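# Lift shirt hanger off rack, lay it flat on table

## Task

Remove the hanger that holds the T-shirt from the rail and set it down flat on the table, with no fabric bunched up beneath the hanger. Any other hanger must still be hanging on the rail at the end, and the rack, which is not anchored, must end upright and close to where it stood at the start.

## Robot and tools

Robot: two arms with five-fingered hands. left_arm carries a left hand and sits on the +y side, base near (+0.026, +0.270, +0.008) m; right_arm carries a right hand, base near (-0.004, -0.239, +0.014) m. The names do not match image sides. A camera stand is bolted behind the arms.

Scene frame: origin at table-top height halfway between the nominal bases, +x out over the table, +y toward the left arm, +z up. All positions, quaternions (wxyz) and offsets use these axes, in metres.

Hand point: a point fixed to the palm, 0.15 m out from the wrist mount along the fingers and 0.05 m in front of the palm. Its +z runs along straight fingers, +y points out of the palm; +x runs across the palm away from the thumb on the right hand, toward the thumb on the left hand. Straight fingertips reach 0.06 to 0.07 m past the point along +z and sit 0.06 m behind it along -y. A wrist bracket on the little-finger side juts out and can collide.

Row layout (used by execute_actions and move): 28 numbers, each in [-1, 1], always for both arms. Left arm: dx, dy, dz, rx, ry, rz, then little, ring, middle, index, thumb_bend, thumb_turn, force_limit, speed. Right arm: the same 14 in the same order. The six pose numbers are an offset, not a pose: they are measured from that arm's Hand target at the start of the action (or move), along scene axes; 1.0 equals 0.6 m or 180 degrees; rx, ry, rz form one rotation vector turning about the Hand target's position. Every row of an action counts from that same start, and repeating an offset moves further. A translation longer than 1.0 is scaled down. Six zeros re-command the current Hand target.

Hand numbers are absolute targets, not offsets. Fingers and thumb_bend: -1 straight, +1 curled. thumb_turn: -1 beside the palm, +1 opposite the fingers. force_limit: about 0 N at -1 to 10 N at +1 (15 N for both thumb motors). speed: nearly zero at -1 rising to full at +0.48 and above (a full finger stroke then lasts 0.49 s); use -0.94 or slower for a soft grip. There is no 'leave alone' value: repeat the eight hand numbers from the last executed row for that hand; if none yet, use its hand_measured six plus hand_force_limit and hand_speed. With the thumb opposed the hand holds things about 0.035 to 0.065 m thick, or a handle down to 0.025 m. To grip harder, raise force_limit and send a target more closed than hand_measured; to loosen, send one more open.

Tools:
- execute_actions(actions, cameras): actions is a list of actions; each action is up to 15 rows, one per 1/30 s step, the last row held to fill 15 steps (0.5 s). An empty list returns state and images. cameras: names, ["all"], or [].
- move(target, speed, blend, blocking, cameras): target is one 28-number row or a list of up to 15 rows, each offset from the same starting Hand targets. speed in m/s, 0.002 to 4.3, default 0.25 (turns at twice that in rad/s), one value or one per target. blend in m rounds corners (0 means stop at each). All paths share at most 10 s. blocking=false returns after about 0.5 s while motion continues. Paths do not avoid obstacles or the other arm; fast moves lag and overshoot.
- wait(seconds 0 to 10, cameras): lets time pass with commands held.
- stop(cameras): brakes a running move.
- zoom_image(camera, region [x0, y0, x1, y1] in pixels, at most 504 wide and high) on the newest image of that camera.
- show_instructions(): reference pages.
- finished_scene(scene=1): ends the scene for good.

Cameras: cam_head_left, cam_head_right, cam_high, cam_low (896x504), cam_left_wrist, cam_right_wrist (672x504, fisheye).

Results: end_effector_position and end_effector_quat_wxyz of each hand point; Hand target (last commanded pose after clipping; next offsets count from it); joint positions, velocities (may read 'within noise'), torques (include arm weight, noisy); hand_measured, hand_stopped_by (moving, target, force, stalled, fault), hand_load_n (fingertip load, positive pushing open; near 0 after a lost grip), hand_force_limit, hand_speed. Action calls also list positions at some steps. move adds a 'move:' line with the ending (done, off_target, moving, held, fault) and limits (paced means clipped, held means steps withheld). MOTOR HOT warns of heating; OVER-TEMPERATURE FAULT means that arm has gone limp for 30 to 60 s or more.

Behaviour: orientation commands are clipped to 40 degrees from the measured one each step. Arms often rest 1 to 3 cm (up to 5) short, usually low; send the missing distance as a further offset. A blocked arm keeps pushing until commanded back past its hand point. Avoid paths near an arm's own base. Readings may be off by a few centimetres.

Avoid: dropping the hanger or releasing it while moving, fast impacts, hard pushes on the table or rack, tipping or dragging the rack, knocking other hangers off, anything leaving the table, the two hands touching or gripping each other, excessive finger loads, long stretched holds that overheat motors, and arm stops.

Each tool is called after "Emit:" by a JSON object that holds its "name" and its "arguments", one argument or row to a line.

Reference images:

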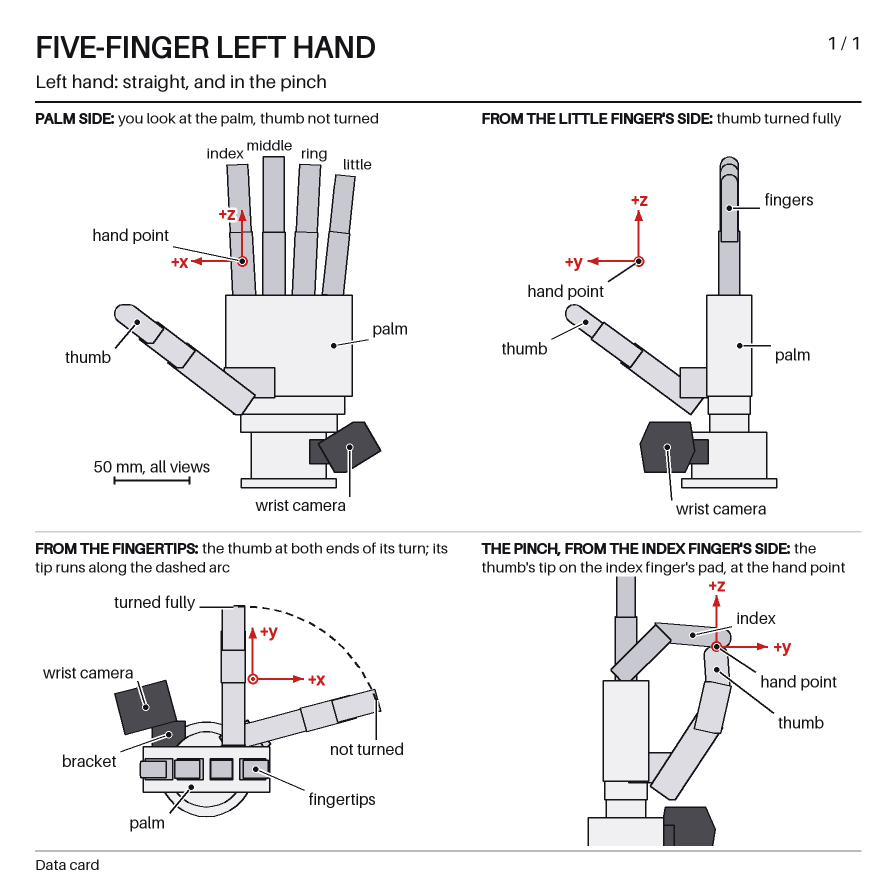

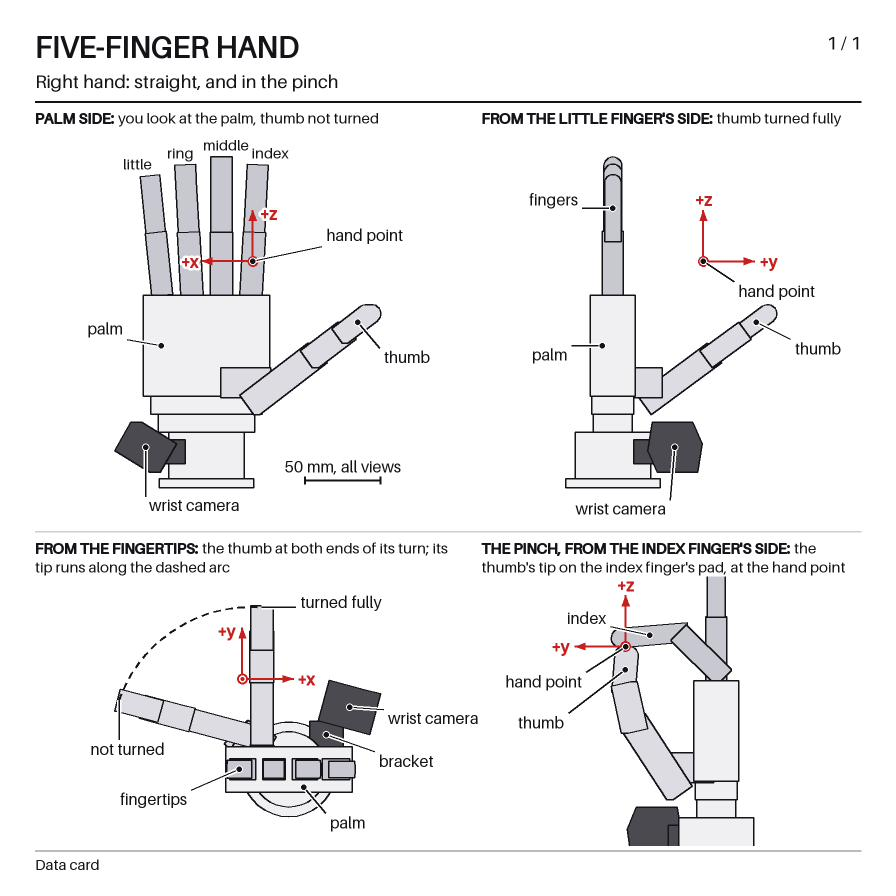

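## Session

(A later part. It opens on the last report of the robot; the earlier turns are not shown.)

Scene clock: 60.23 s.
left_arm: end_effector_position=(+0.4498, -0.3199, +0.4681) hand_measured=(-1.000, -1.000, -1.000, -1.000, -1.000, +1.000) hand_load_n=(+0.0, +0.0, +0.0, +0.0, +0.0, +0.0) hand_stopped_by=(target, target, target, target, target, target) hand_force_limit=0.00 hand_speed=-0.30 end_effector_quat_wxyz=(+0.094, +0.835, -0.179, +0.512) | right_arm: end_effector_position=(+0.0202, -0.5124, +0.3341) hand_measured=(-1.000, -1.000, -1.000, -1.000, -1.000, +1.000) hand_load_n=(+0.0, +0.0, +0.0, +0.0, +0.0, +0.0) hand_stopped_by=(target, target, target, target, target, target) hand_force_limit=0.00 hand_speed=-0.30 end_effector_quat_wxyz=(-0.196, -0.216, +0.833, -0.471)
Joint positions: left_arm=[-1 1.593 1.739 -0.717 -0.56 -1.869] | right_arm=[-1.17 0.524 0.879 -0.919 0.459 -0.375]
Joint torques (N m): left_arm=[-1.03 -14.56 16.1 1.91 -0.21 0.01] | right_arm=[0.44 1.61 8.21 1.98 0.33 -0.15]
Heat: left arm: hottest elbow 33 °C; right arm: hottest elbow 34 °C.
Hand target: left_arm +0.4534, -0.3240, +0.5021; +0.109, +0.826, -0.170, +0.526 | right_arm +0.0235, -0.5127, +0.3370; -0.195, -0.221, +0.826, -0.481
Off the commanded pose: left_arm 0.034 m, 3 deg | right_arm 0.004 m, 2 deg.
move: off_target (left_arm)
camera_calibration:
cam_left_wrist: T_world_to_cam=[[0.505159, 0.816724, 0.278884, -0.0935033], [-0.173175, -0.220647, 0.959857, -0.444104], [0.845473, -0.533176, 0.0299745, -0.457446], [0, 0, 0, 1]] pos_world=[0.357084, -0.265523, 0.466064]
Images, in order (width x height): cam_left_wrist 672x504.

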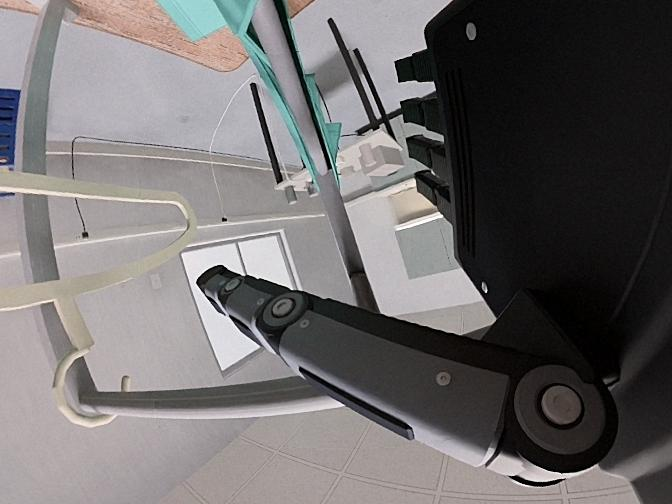

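Emit:
{"name": "move", "arguments": {
  "target": [
    [0,0,0,0,0,0,-1,-1,-0.1,-0.1,-1,1,-0.4,-0.5,0,0,0,0,0,0,-1,-1,-1,-1,-1,1,0,-0.3]
  ],
  "speed": 0.05,
  "cameras": ["cam_left_wrist","cam_high"]
}}

Emit:
{"name": "zoom_image", "arguments": {
  "camera": "cam_left_wrist",
  "region": [230, 80, 450, 320]
}}

Emit:
{"name": "zoom_image", "arguments": {
  "camera": "cam_high",
  "region": [195, 0, 345, 150]
}}

Scene clock: 61.57 s.
left_arm: end_effector_position=(+0.4498, -0.3199, +0.4681) hand_measured=(-1.000, -1.000, -0.100, -0.100, -1.000, +1.000) hand_load_n=(+0.0, +0.0, +0.0, +0.0, +0.0, -0.5) hand_stopped_by=(target, target, target, target, target, target) hand_force_limit=-0.40 hand_speed=-0.50 end_effector_quat_wxyz=(+0.094, +0.835, -0.179, +0.512) | right_arm: end_effector_position=(+0.0202, -0.5124, +0.3341) hand_measured=(-1.000, -1.000, -1.000, -1.000, -1.000, +1.000) hand_load_n=(+0.0, +0.0, +0.0, -0.5, +0.0, +0.0) hand_stopped_by=(target, target, target, target, target, target) hand_force_limit=0.00 hand_speed=-0.30 end_effector_quat_wxyz=(-0.196, -0.216, +0.833, -0.471)
Joint positions: left_arm=[-1 1.593 1.739 -0.717 -0.56 -1.869] | right_arm=[-1.17 0.524 0.879 -0.919 0.459 -0.375]
Joint torques (N m): left_arm=[-0.38 -14.86 16.46 1.37 -0.19 0.03] | right_arm=[0.62 2.08 8.21 2.04 0.33 -0.17]
Heat: left arm: hottest elbow 33 °C; right arm: hottest elbow 34 °C.
Hand target: left_arm +0.4535, -0.3240, +0.5021; +0.109, +0.826, -0.170, +0.526 | right_arm +0.0235, -0.5127, +0.3370; -0.195, -0.221, +0.826, -0.481
Off the commanded pose: left_arm 0.034 m, 3 deg | right_arm 0.004 m, 2 deg.
move: off_target (left_arm)
camera_calibration:
cam_left_wrist: T_world_to_cam=[[0.505159, 0.816724, 0.278884, -0.0935033], [-0.173175, -0.220647, 0.959857, -0.444104], [0.845473, -0.533176, 0.0299745, -0.457446], [0, 0, 0, 1]] pos_world=[0.357084, -0.265523, 0.466064]
Images, in order (width x height): cam_high 896x504, cam_left_wrist 672x504.

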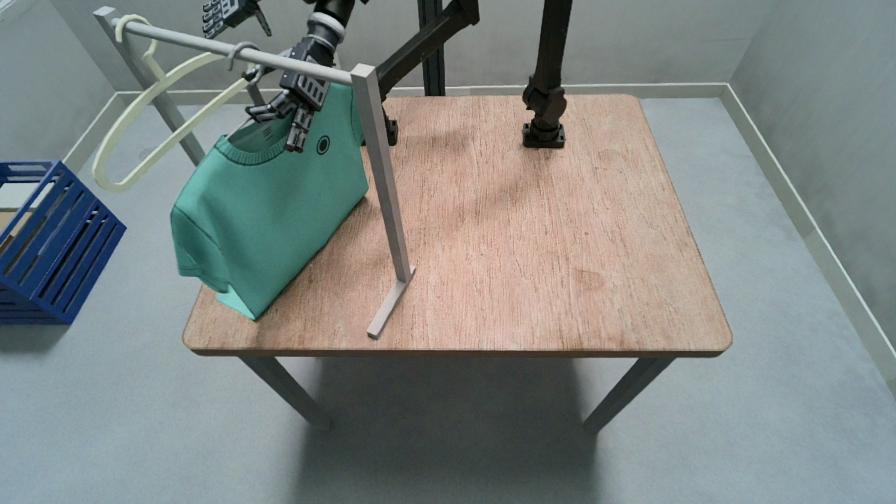

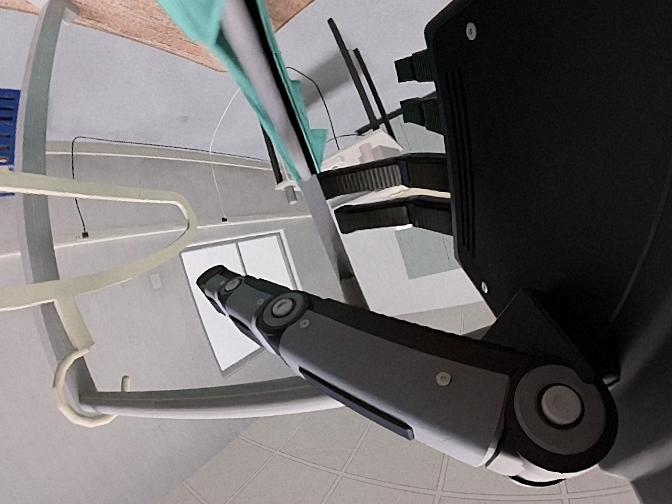

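Scaled by 2.100 from the camera's 672x504 image, which has a finer 960x720 frame.

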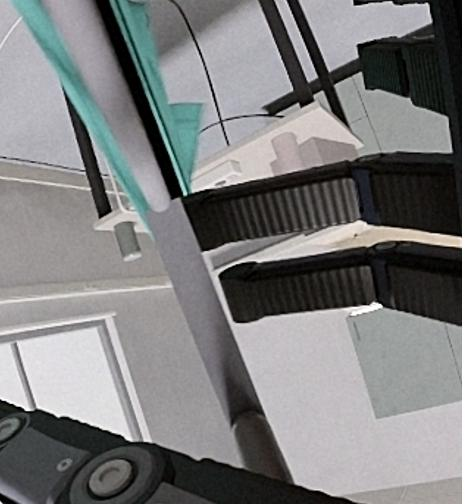

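Scaled by 3.360.

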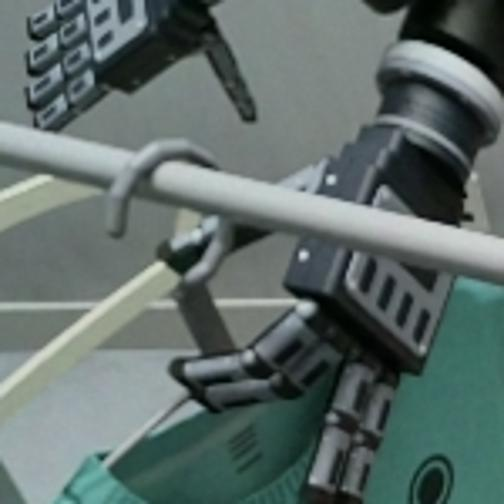

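Emit:
{"name": "move", "arguments": {
  "target": [
    [0,0,0,0,0,0,-1,-1,-0.1,-0.1,0.05,1,-0.5,-0.5,0,0,0,0,0,0,-1,-1,-1,-1,-1,1,0,-0.3]
  ],
  "speed": 0.05,
  "cameras": ["cam_left_wrist","cam_high"]
}}

Emit:
{"name": "zoom_image", "arguments": {
  "camera": "cam_left_wrist",
  "region": [230, 80, 450, 320]
}}

Emit:
{"name": "zoom_image", "arguments": {
  "camera": "cam_high",
  "region": [195, 0, 345, 150]
}}

Scene clock: 63.40 s.
left_arm: end_effector_position=(+0.4491, -0.3207, +0.4692) hand_measured=(-1.000, -1.000, -0.100, -0.100, -0.078, +1.000) hand_load_n=(+0.0, +0.0, +2.0, +0.0, +2.0, -1.0) hand_stopped_by=(target, target, target, target, force, target) hand_force_limit=-0.50 hand_speed=-0.50 end_effector_quat_wxyz=(+0.096, +0.834, -0.180, +0.512) | right_arm: end_effector_position=(+0.0202, -0.5124, +0.3341) hand_measured=(-1.000, -1.000, -1.000, -1.000, -1.000, +1.000) hand_load_n=(+0.0, +0.0, +0.0, +0.0, +0.0, +0.0) hand_stopped_by=(target, target, target, target, target, target) hand_force_limit=0.00 hand_speed=-0.30 end_effector_quat_wxyz=(-0.196, -0.216, +0.833, -0.471)
Joint positions: left_arm=[-1.001 1.593 1.741 -0.717 -0.557 -1.869] | right_arm=[-1.17 0.524 0.879 -0.919 0.459 -0.375]
Joint torques (N m): left_arm=[-1.03 -15.79 16.28 1.89 -0.24 0.04] | right_arm=[0.44 1.26 8.17 2.04 0.34 -0.15]
Heat: left arm: hottest elbow 34 °C; right arm: hottest elbow 34 °C.
Hand target: left_arm +0.4534, -0.3241, +0.5020; +0.109, +0.826, -0.170, +0.526 | right_arm +0.0235, -0.5127, +0.3370; -0.195, -0.221, +0.826, -0.481
Off the commanded pose: left_arm 0.033 m, 3 deg | right_arm 0.004 m, 2 deg.
move: off_target (left_arm)
camera_calibration:
cam_left_wrist: T_world_to_cam=[[0.507734, 0.815851, 0.276757, -0.0932153], [-0.173608, -0.217762, 0.960437, -0.444639], [0.84384, -0.535694, 0.0310731, -0.457832], [0, 0, 0, 1]] pos_world=[0.356473, -0.266034, 0.467072]
Images, in order (width x height): cam_high 896x504, cam_left_wrist 672x504.

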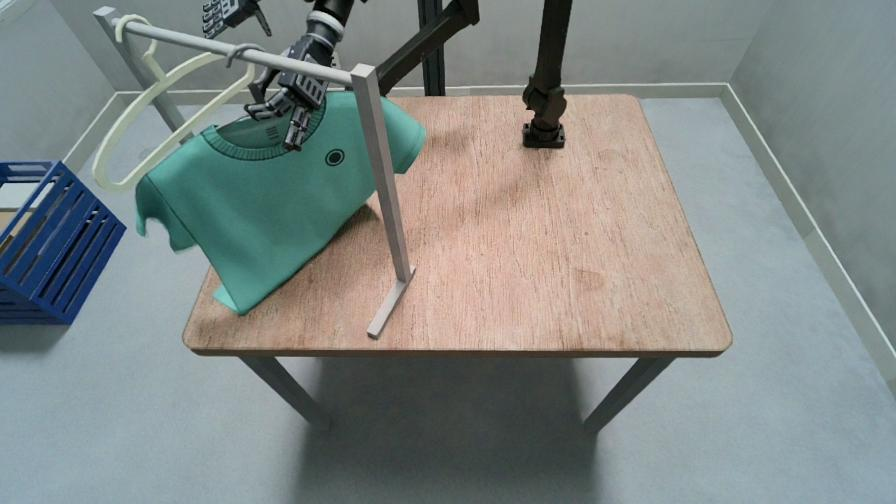

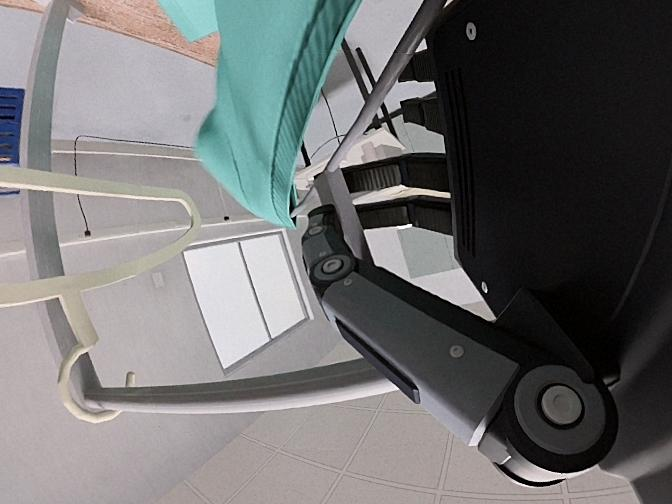

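Scaled by 2.100 from the camera's 672x504 image, which has a finer 960x720 frame.

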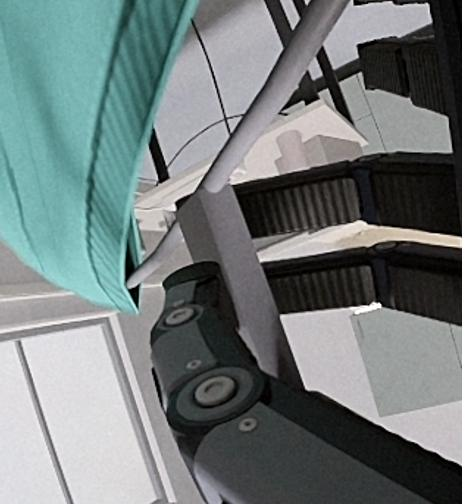

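Scaled by 3.360.

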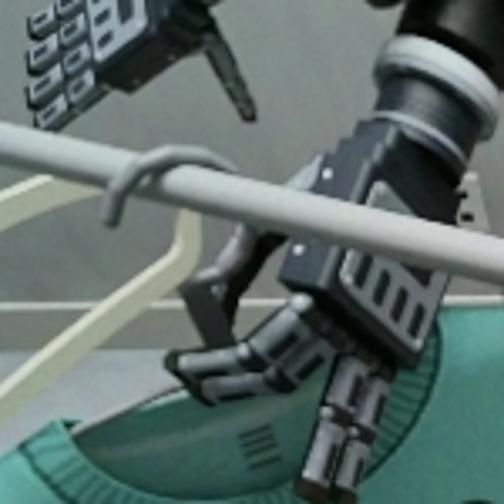

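Emit:
{"name": "move", "arguments": {
  "target": [
    [0,0,0,0,0,0,-1,-1,-0.1,-0.1,-1,1,-0.4,-0.4,0,0,0,0,0,0,-1,-1,-1,-1,-1,1,0,-0.3],
    [0.004,-0.002,0,0,0,0,-1,-1,-1,-1,-1,1,-0.4,-0.4,0,0,0,0,0,0,-1,-1,-1,-1,-1,1,0,-0.3]
  ],
  "speed": 0.05,
  "cameras": ["cam_left_wrist","cam_high"]
}}

Scene clock: 67.77 s.
left_arm: end_effector_position=(+0.4499, -0.3221, +0.4693) hand_measured=(-1.000, -1.000, -1.000, -1.000, -1.000, +1.000) hand_load_n=(+0.0, +0.0, +0.0, +0.0, +0.0, +0.0) hand_stopped_by=(target, target, target, target, target, target) hand_force_limit=-0.40 hand_speed=-0.40 end_effector_quat_wxyz=(+0.096, +0.834, -0.180, +0.512) | right_arm: end_effector_position=(+0.0202, -0.5124, +0.3341) hand_measured=(-1.000, -1.000, -1.000, -1.000, -1.000, +1.000) hand_load_n=(+0.0, +0.0, +0.0, +0.0, +0.0, +0.0) hand_stopped_by=(target, target, target, target, target, target) hand_force_limit=0.00 hand_speed=-0.30 end_effector_quat_wxyz=(-0.196, -0.216, +0.833, -0.471)
Joint positions: left_arm=[-1.001 1.597 1.746 -0.717 -0.557 -1.869] | right_arm=[-1.17 0.524 0.879 -0.919 0.459 -0.375]
Joint torques (N m): left_arm=[0.21 -14.39 16.55 1.96 -0.24 0.15] | right_arm=[0.15 1.73 8.24 2.02 0.32 -0.17]
Heat: left arm: hottest elbow 34 °C; right arm: hottest elbow 34 °C.
Hand target: left_arm +0.4558, -0.3252, +0.5022; +0.109, +0.826, -0.170, +0.526 | right_arm +0.0235, -0.5127, +0.3370; -0.195, -0.221, +0.826, -0.481
Off the commanded pose: left_arm 0.033 m, 3 deg | right_arm 0.004 m, 2 deg.
move: off_target (left_arm); target 2's new numbers were sent with left_arm's hand 0.033 m and 3 deg from that target
camera_calibration:
cam_left_wrist: T_world_to_cam=[[0.50756, 0.816065, 0.276443, -0.0922422], [-0.173997, -0.217153, 0.960505, -0.444635], [0.843865, -0.535614, 0.0317744, -0.459576], [0, 0, 0, 1]] pos_world=[0.357273, -0.267433, 0.467176]
Images, in order (width x height): cam_high 896x504, cam_left_wrist 672x504.

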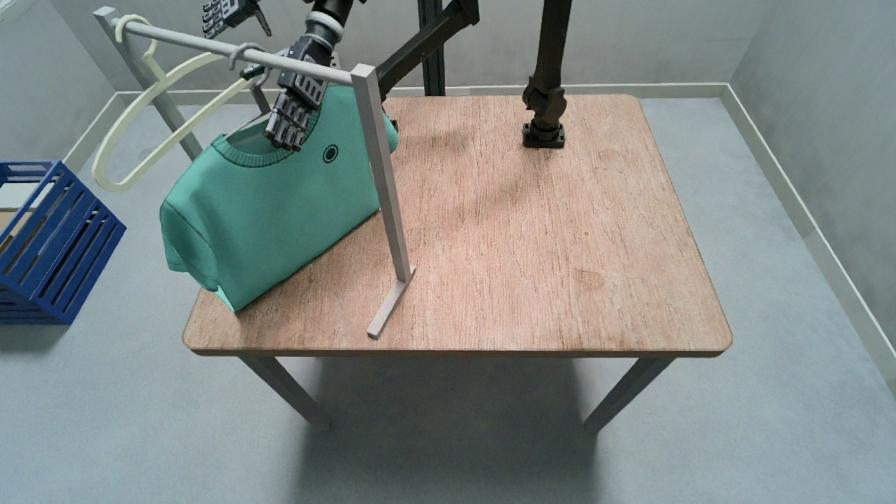

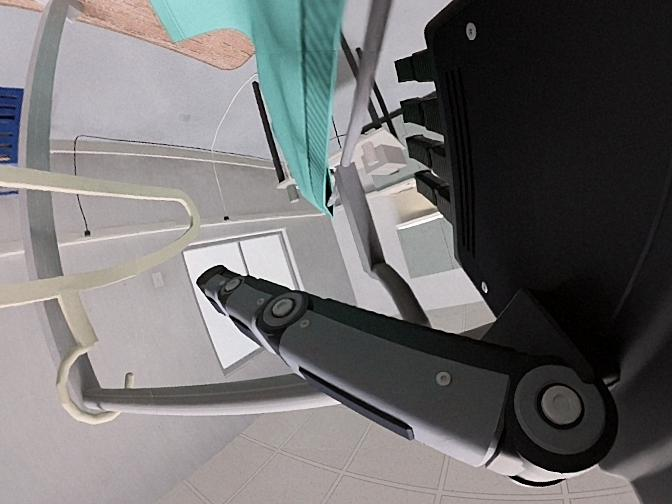

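Emit:
{"name": "move", "arguments": {
  "target": [
    [-0.1667,0.0867,0.045,0,0,0,-1,-1,-1,-1,-1,1,-0.4,-0.4,0,0,0,0,0,0,-1,-1,-1,-1,-1,1,0,-0.3],
    [-0.1597,0.4587,0.02,0.3569,-0.3176,-0.3770,-1,-1,-1,-1,-1,1,-0.4,-0.4,0,0,0,0,0,0,-1,-1,-1,-1,-1,1,0,-0.3]
  ],
  "speed": [0.1,0.25],
  "blend": [0.02,0],
  "cameras": ["cam_left_wrist","cam_high","cam_head_left"]
}}

Scene clock: 74.20 s.
left_arm: end_effector_position=(+0.3542, -0.0522, +0.4871) hand_measured=(-1.000, -1.000, -1.000, -1.000, -1.000, +1.000) hand_load_n=(+0.0, +0.0, +0.0, +0.0, +0.0, +0.0) hand_stopped_by=(target, target, target, target, target, target) hand_force_limit=-0.40 hand_speed=-0.40 end_effector_quat_wxyz=(+0.120, -0.229, +0.823, -0.506) | right_arm: end_effector_position=(+0.0202, -0.5124, +0.3341) hand_measured=(-1.000, -1.000, -1.000, -1.000, -1.000, +1.000) hand_load_n=(+0.0, +0.0, +0.0, +0.0, +0.0, +0.0) hand_stopped_by=(target, target, target, target, target, target) hand_force_limit=0.00 hand_speed=-0.30 end_effector_quat_wxyz=(-0.196, -0.216, +0.833, -0.471)
Joint positions: left_arm=[-0.524 1.14 1.559 -0.954 0.448 0.213] | right_arm=[-1.17 0.524 0.879 -0.919 0.459 -0.375]
Joint torques (N m): left_arm=[0.26 -6.48 15.53 1.77 0.27 0.15] | right_arm=[0.32 1.38 8.27 1.95 0.33 -0.2]
Heat: left arm: hottest elbow 34 °C; right arm: hottest elbow 34 °C.
Hand target: left_arm +0.3599, -0.0500, +0.5140; +0.139, -0.218, +0.815, -0.519 | right_arm +0.0235, -0.5127, +0.3370; -0.195, -0.221, +0.826, -0.481
Off the commanded pose: left_arm 0.028 m, 3 deg | right_arm 0.004 m, 2 deg.
move: off_target (left_arm)
camera_calibration:
cam_left_wrist: T_world_to_cam=[[-0.00216565, -0.51873, 0.854936, -0.439674], [-0.996232, 0.0752422, 0.0431294, 0.333556], [-0.0866997, -0.851621, -0.516938, 0.345535], [0, 0, 0, 1]] pos_world=[0.361305, 0.0410957, 0.540128]
Images, in order (width x height): cam_head_left 896x504, cam_high 896x504, cam_left_wrist 672x504.

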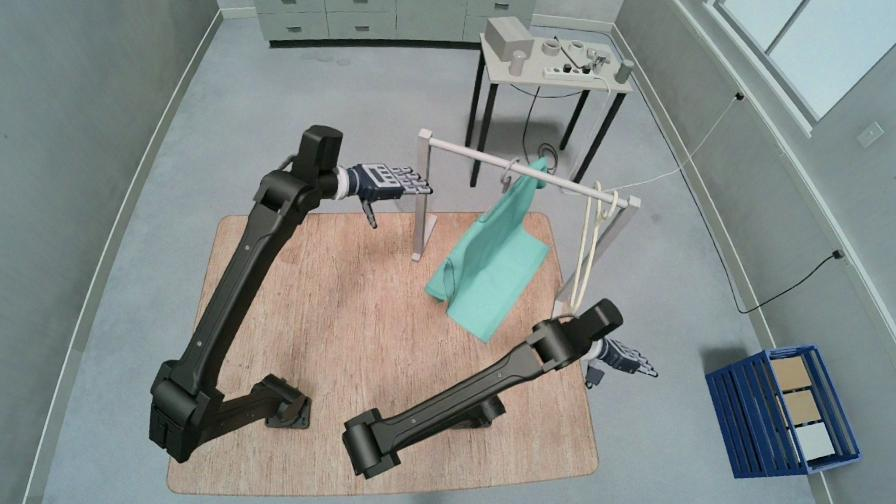

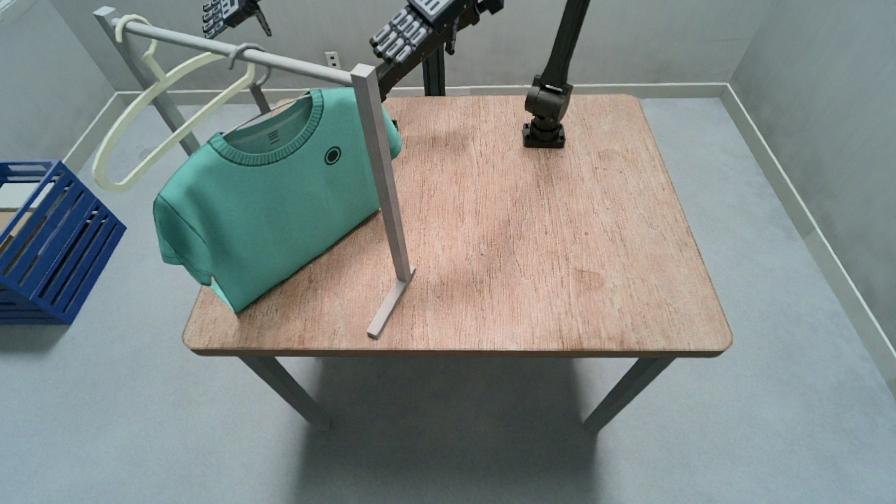

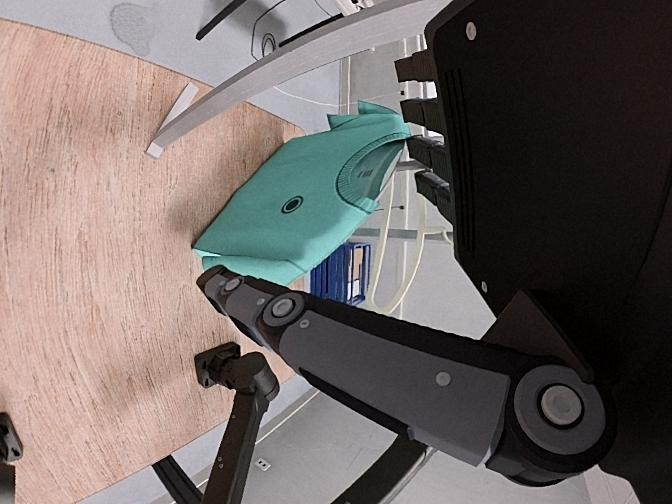

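Emit:
{"name": "move", "arguments": {
  "target": [
    [0.1885,-0.2517,-0.005,0.0281,-0.5028,-0.3177,-1,-1,-1,-1,-0.1,1,-0.4,-0.2,0,0,0,0,0,0,-1,-1,-1,-1,-1,1,0,-0.3]
  ],
  "speed": 0.15,
  "cameras": ["cam_left_wrist","cam_high","cam_head_left","cam_low"]
}}

Emit:
{"name": "zoom_image", "arguments": {
  "camera": "cam_left_wrist",
  "region": [200, 50, 450, 320]
}}

Emit:
{"name": "zoom_image", "arguments": {
  "camera": "cam_high",
  "region": [195, 0, 395, 150]
}}

Scene clock: 82.03 s.
left_arm: end_effector_position=(+0.4694, -0.1976, +0.4790) hand_measured=(-1.000, -1.000, -1.000, -1.000, -0.100, +1.000) hand_load_n=(-0.5, +0.0, +0.0, +0.0, +0.0, +0.0) hand_stopped_by=(target, target, target, target, target, target) hand_force_limit=-0.40 hand_speed=-0.20 end_effector_quat_wxyz=(+0.401, +0.570, +0.523, -0.492) | right_arm: end_effector_position=(+0.0202, -0.5124, +0.3341) hand_measured=(-1.000, -1.000, -1.000, -1.000, -1.000, +1.000) hand_load_n=(+0.0, +0.0, +0.0, +0.0, +0.0, +0.0) hand_stopped_by=(target, target, target, target, target, target) hand_force_limit=0.00 hand_speed=-0.30 end_effector_quat_wxyz=(-0.196, -0.216, +0.833, -0.471)
Joint positions: left_arm=[-0.559 1.473 1.629 -0.588 1.085 1.899] | right_arm=[-1.17 0.524 0.879 -0.919 0.459 -0.375]
Joint torques (N m): left_arm=[-1.26 -13.1 16.14 1.7 0.4 0.11] | right_arm=[0.62 1.49 8.21 2.06 0.33 -0.17]
Heat: left arm: hottest elbow 35 °C; right arm: hottest elbow 34 °C.
Hand target: left_arm +0.4730, -0.2011, +0.5112; +0.421, +0.578, +0.503, -0.485 | right_arm +0.0235, -0.5127, +0.3370; -0.195, -0.221, +0.826, -0.481
Off the commanded pose: left_arm 0.032 m, 3 deg | right_arm 0.004 m, 2 deg.
move: off_target (left_arm)
camera_calibration:
cam_left_wrist: T_world_to_cam=[[-0.957113, 0.175713, -0.230346, 0.597376], [0.289226, 0.625654, -0.724503, 0.33274], [0.0168124, -0.760054, -0.649643, 0.260683], [0, 0, 0, 1]] pos_world=[0.471136, -0.115014, 0.548025]
Images, in order (width x height): cam_head_left 896x504, cam_high 896x504, cam_low 896x504, cam_left_wrist 672x504.

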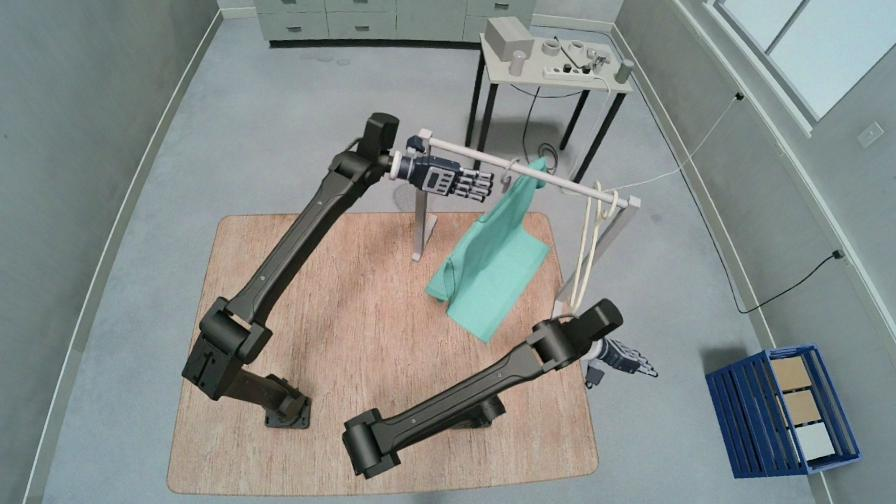

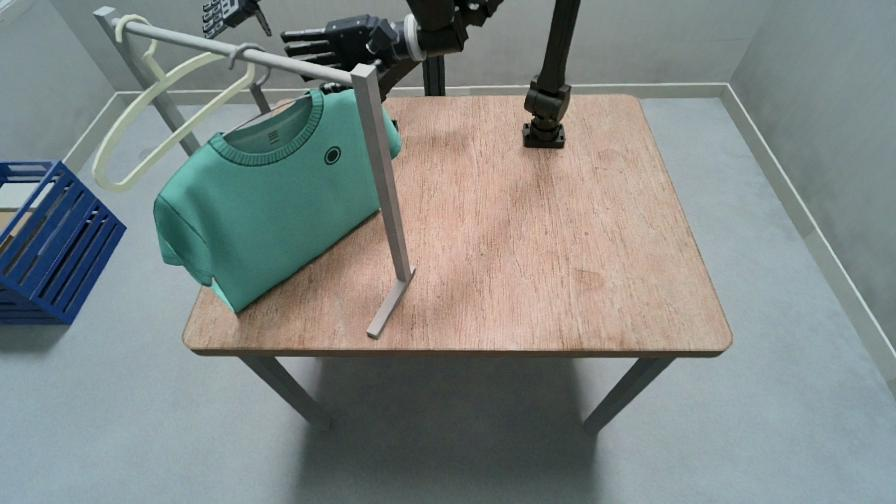

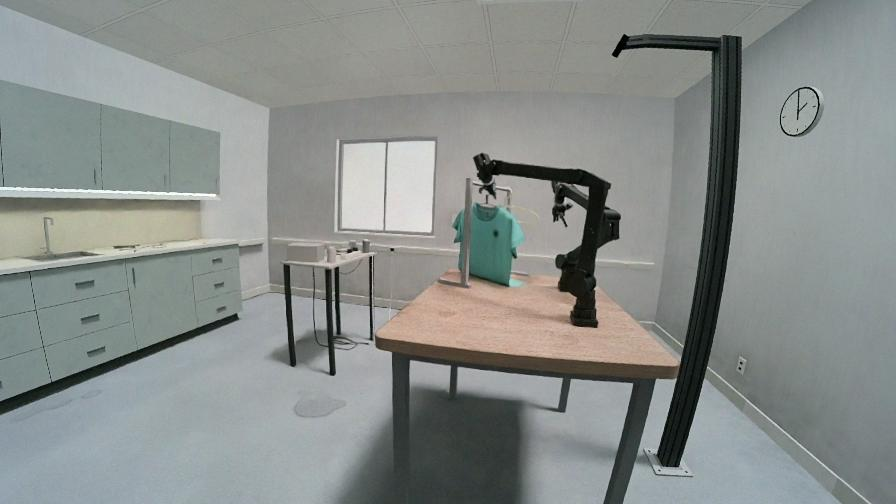

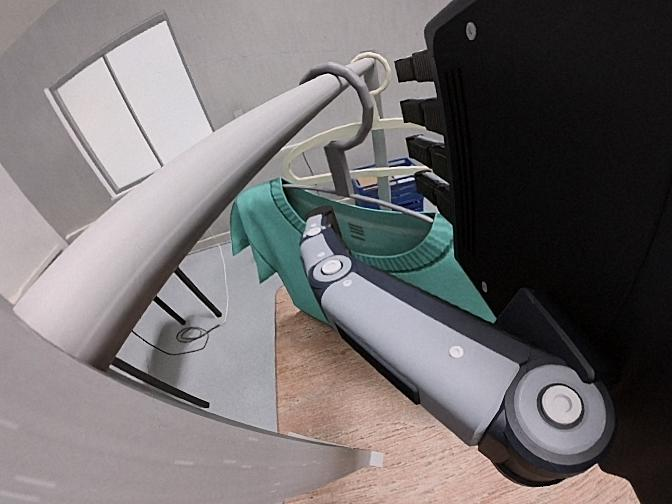

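Scaled by 1.867 from the camera's 672x504 image, which has a finer 960x720 frame.

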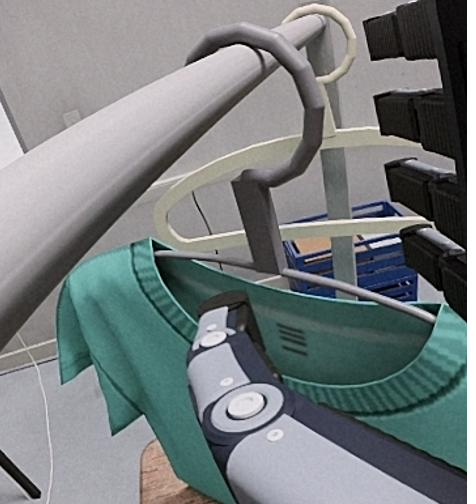

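Scaled by 2.520.

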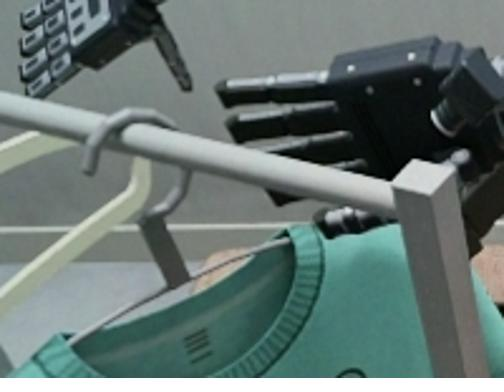

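Emit:
{"name": "move", "arguments": {
  "target": [
    [-0.0383,-0.0283,0.035,0.0836,0,0.0885,-1,-1,-1,-1,-0.1,1,-0.4,-0.2,0,0,0,0,0,0,-1,-1,-1,-1,-1,1,0,-0.3],
    [-0.0288,-0.1262,-0.0043,0.0836,0,0.0885,-1,-1,-1,-1,-0.1,1,-0.4,-0.2,0,0,0,0,0,0,-1,-1,-1,-1,-1,1,0,-0.3]
  ],
  "speed": [0.12,0.07],
  "cameras": ["cam_left_wrist","cam_high","cam_head_left"]
}}

Emit:
{"name": "zoom_image", "arguments": {
  "camera": "cam_left_wrist",
  "region": [200, 50, 450, 320]
}}

Emit:
{"name": "zoom_image", "arguments": {
  "camera": "cam_high",
  "region": [195, 0, 395, 150]
}}

Scene clock: 86.43 s.
left_arm: end_effector_position=(+0.4558, -0.2675, +0.4711) hand_measured=(-1.000, -1.000, -1.000, -1.000, -0.100, +1.000) hand_load_n=(+0.5, +0.0, +0.0, +0.0, +0.0, +0.5) hand_stopped_by=(target, target, target, target, target, target) hand_force_limit=-0.40 hand_speed=-0.20 end_effector_quat_wxyz=(+0.377, +0.557, +0.655, -0.345) | right_arm: end_effector_position=(+0.0202, -0.5124, +0.3341) hand_measured=(-1.000, -1.000, -1.000, -1.000, -1.000, +1.000) hand_load_n=(+0.0, +0.0, +0.0, -0.5, +0.0, +0.5) hand_stopped_by=(target, target, target, target, target, target) hand_force_limit=0.00 hand_speed=-0.30 end_effector_quat_wxyz=(-0.196, -0.216, +0.833, -0.471)
Joint positions: left_arm=[-0.805 1.602 1.918 -0.901 0.526 1.856] | right_arm=[-1.17 0.524 0.879 -0.919 0.459 -0.375]
Joint torques (N m): left_arm=[-1.96 -14.68 16.1 2.51 0.16 0.03] | right_arm=[0.44 1.49 8.27 1.91 0.33 -0.17]
Heat: left arm: hottest elbow 36 °C; right arm: hottest elbow 34 °C.
Hand target: left_arm +0.4557, -0.2768, +0.5086; +0.405, +0.553, +0.637, -0.352 | right_arm +0.0235, -0.5127, +0.3370; -0.195, -0.221, +0.826, -0.481
Off the commanded pose: left_arm 0.039 m, 4 deg | right_arm 0.004 m, 2 deg.
move: off_target (left_arm)
camera_calibration:
cam_left_wrist: T_world_to_cam=[[-0.973326, -0.00834021, -0.229276, 0.552435], [0.108419, 0.863995, -0.49169, 0.411122], [0.202194, -0.503432, -0.840044, 0.276446], [0, 0, 0, 1]] pos_world=[0.43723, -0.211428, 0.561031]
Images, in order (width x height): cam_head_left 896x504, cam_high 896x504, cam_left_wrist 672x504.

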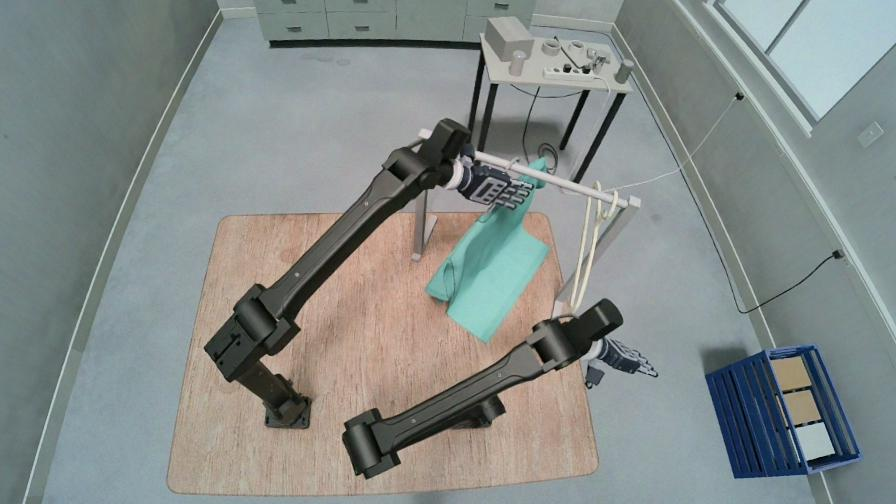

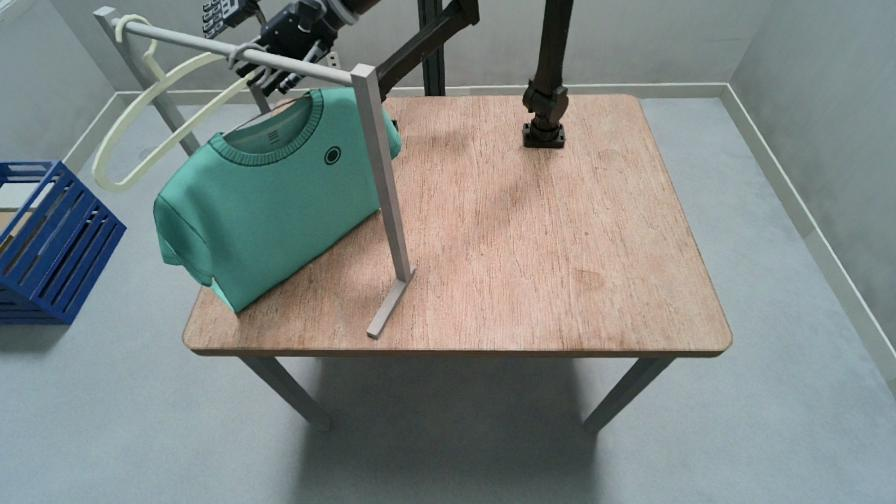

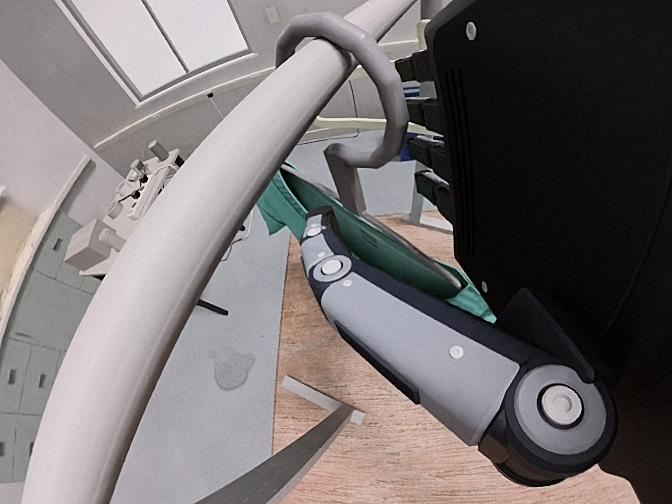

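Scaled by 1.867 from the camera's 672x504 image, which has a finer 960x720 frame.

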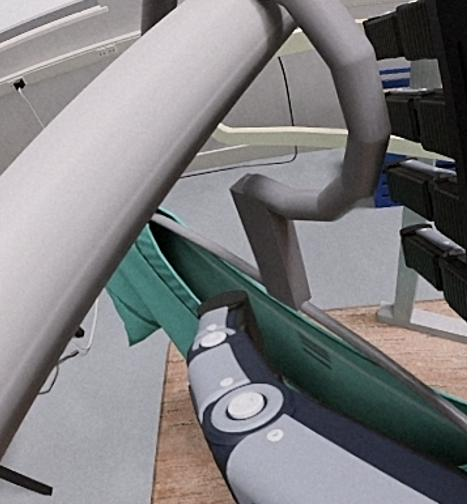

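Scaled by 2.520.

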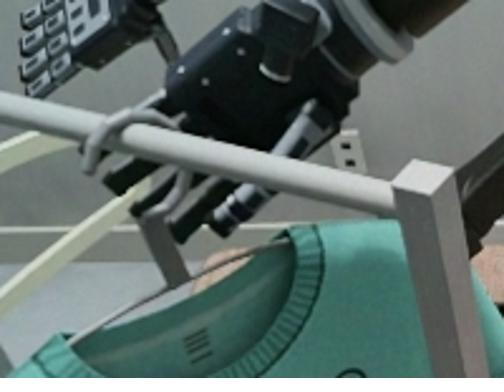

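Emit:
{"name": "move", "arguments": {
  "target": [
    [0.006,-0.0745,-0.0267,0,0,0,-1,-1,-1,-1,-0.15,1,-0.4,-0.2,0,0,0,0,0,0,-1,-1,-1,-1,-1,1,0,-0.3]
  ],
  "speed": [0.05],
  "cameras": ["cam_left_wrist","cam_high","cam_head_left"]
}}

Emit:
{"name": "zoom_image", "arguments": {
  "camera": "cam_left_wrist",
  "region": [200, 50, 450, 320]
}}

Emit:
{"name": "zoom_image", "arguments": {
  "camera": "cam_high",
  "region": [195, 0, 395, 150]
}}

Scene clock: 88.50 s.
left_arm: end_effector_position=(+0.4597, -0.3111, +0.4552) hand_measured=(-1.000, -1.000, -1.000, -1.000, -0.150, +1.000) hand_load_n=(+0.0, +0.0, +0.0, +0.0, +0.0, +0.0) hand_stopped_by=(target, target, target, target, target, target) hand_force_limit=-0.40 hand_speed=-0.20 end_effector_quat_wxyz=(+0.378, +0.558, +0.654, -0.343) | right_arm: end_effector_position=(+0.0202, -0.5124, +0.3341) hand_measured=(-1.000, -1.000, -1.000, -1.000, -1.000, +1.000) hand_load_n=(+0.0, +0.0, +0.0, +0.0, +0.0, +0.0) hand_stopped_by=(target, target, target, target, target, target) hand_force_limit=0.00 hand_speed=-0.30 end_effector_quat_wxyz=(-0.196, -0.216, +0.833, -0.471)
Joint positions: left_arm=[-0.852 1.689 1.982 -0.864 0.484 1.829] | right_arm=[-1.17 0.524 0.879 -0.919 0.459 -0.375]
Joint torques (N m): left_arm=[-2.9 -16.03 16.32 2.51 0.16 -0.01] | right_arm=[0.56 1.67 8.23 2 0.36 -0.19]
Heat: left arm: hottest elbow 36 °C; right arm: hottest elbow 34 °C.
Hand target: left_arm +0.4594, -0.3215, +0.4924; +0.405, +0.553, +0.637, -0.352 | right_arm +0.0235, -0.5127, +0.3370; -0.195, -0.221, +0.826, -0.481
Off the commanded pose: left_arm 0.039 m, 4 deg | right_arm 0.004 m, 2 deg.
move: off_target (left_arm)
camera_calibration:
cam_left_wrist: T_world_to_cam=[[-0.972678, -0.00818657, -0.232016, 0.55321], [0.109542, 0.864955, -0.489749, 0.439491], [0.204693, -0.501783, -0.840425, 0.239925], [0, 0, 0, 1]] pos_world=[0.440841, -0.25522, 0.545233]
Images, in order (width x height): cam_head_left 896x504, cam_high 896x504, cam_left_wrist 672x504.

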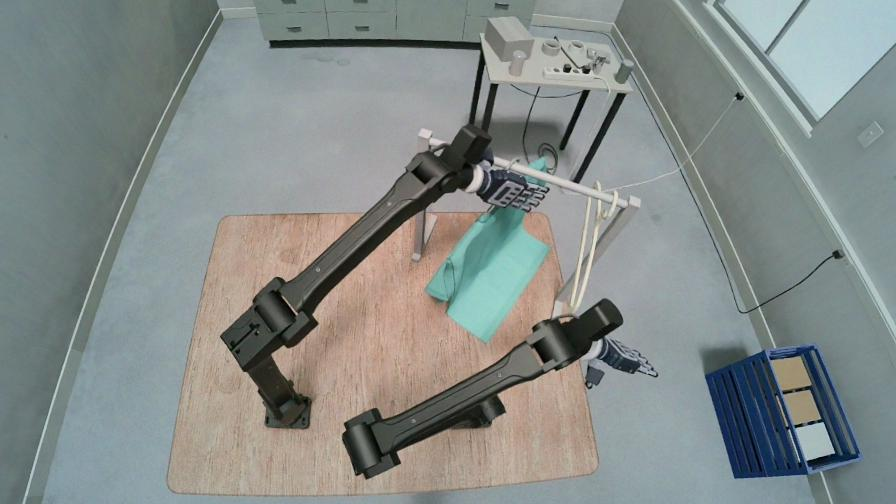

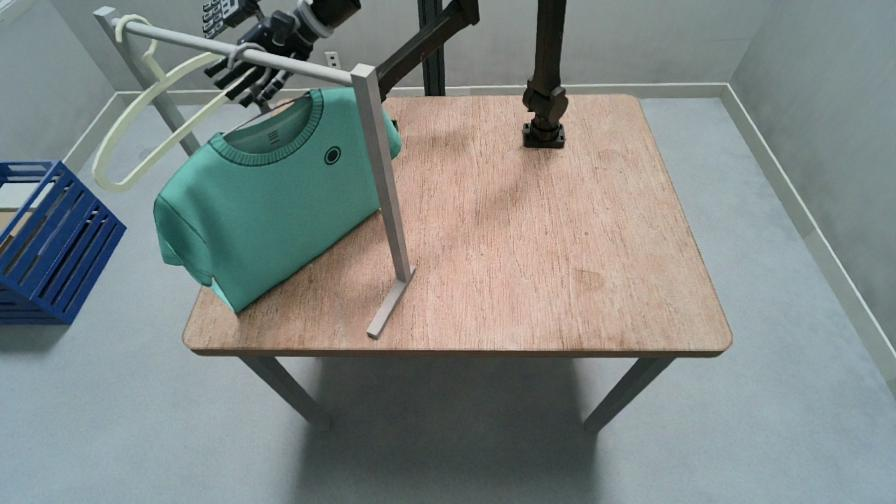

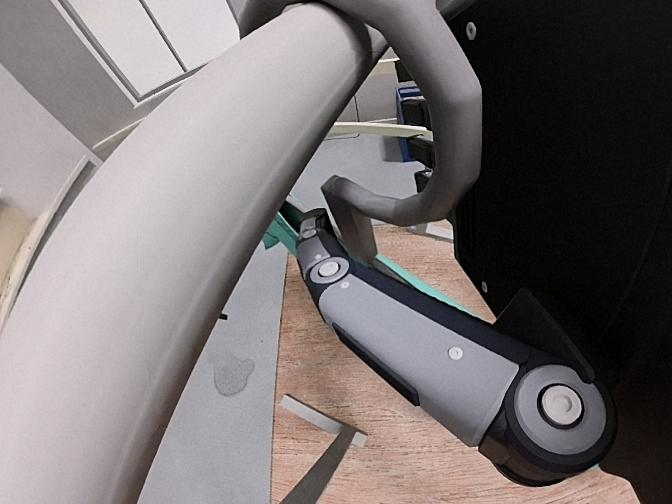

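Scaled by 1.867 from the camera's 672x504 image, which has a finer 960x720 frame.

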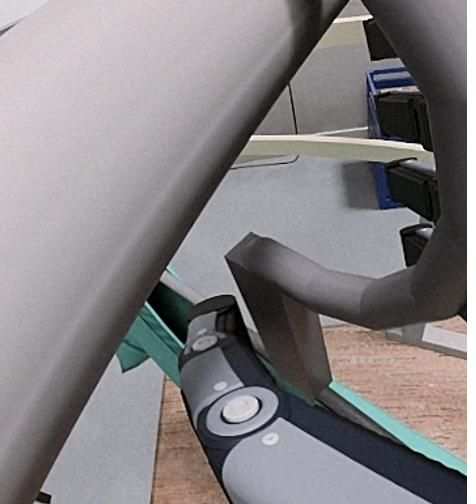

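Scaled by 2.520.

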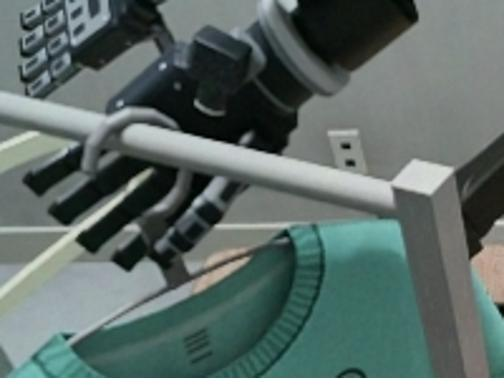

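Emit:
{"name": "move", "arguments": {
  "target": [
    [-0.02,-0.002,0,0,0,0,-1,-1,-1,-1,-0.15,1,-0.4,-0.2,0,0,0,0,0,0,-1,-1,-1,-1,-1,1,0,-0.3]
  ],
  "speed": [0.05],
  "cameras": ["cam_left_wrist"]
}}

Emit:
{"name": "zoom_image", "arguments": {
  "camera": "cam_left_wrist",
  "region": [250, 120, 450, 320]
}}

Scene clock: 89.63 s.
left_arm: end_effector_position=(+0.4535, -0.3171, +0.4563) hand_measured=(-1.000, -1.000, -1.000, -1.000, -0.150, +1.000) hand_load_n=(+0.0, +0.0, +0.0, +0.0, +0.0, +0.5) hand_stopped_by=(target, target, target, target, target, target) hand_force_limit=-0.40 hand_speed=-0.20 end_effector_quat_wxyz=(+0.380, +0.557, +0.654, -0.342) | right_arm: end_effector_position=(+0.0202, -0.5124, +0.3341) hand_measured=(-1.000, -1.000, -1.000, -1.000, -1.000, +1.000) hand_load_n=(+0.0, +0.0, +0.0, +0.0, +0.0, +0.0) hand_stopped_by=(target, target, target, target, target, target) hand_force_limit=0.00 hand_speed=-0.30 end_effector_quat_wxyz=(-0.196, -0.216, +0.833, -0.471)
Joint positions: left_arm=[-0.869 1.689 1.982 -0.856 0.467 1.82] | right_arm=[-1.17 0.524 0.879 -0.919 0.459 -0.375]
Joint torques (N m): left_arm=[-2.49 -18.08 14.37 2.65 0.16 -0.02] | right_arm=[0.38 1.73 8.25 2.02 0.33 -0.15]
Heat: left arm: hottest elbow 36 °C; right arm: hottest elbow 34 °C.
Hand target: left_arm +0.4474, -0.3227, +0.4923; +0.405, +0.553, +0.637, -0.352 | right_arm +0.0235, -0.5127, +0.3370; -0.195, -0.221, +0.826, -0.481
Off the commanded pose: left_arm 0.037 m, 4 deg | right_arm 0.004 m, 2 deg.
move: off_target (left_arm)
camera_calibration:
cam_left_wrist: T_world_to_cam=[[-0.971702, -0.0106156, -0.23597, 0.547954], [0.109727, 0.864373, -0.490733, 0.44603], [0.209175, -0.502739, -0.838749, 0.235904], [0, 0, 0, 1]] pos_world=[0.434162, -0.261122, 0.546046]
Images, in order (width x height): cam_left_wrist 672x504.

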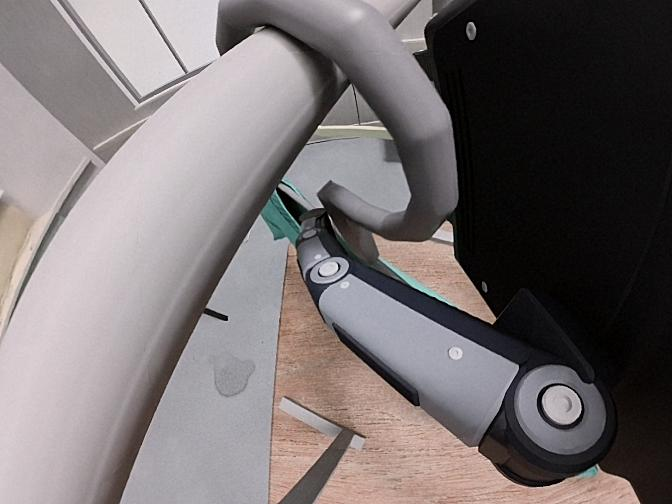

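Scaled by 2.520 from the camera's 672x504 image, which has a finer 960x720 frame.

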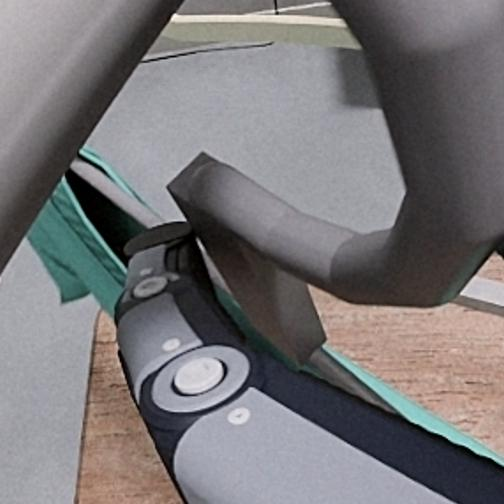

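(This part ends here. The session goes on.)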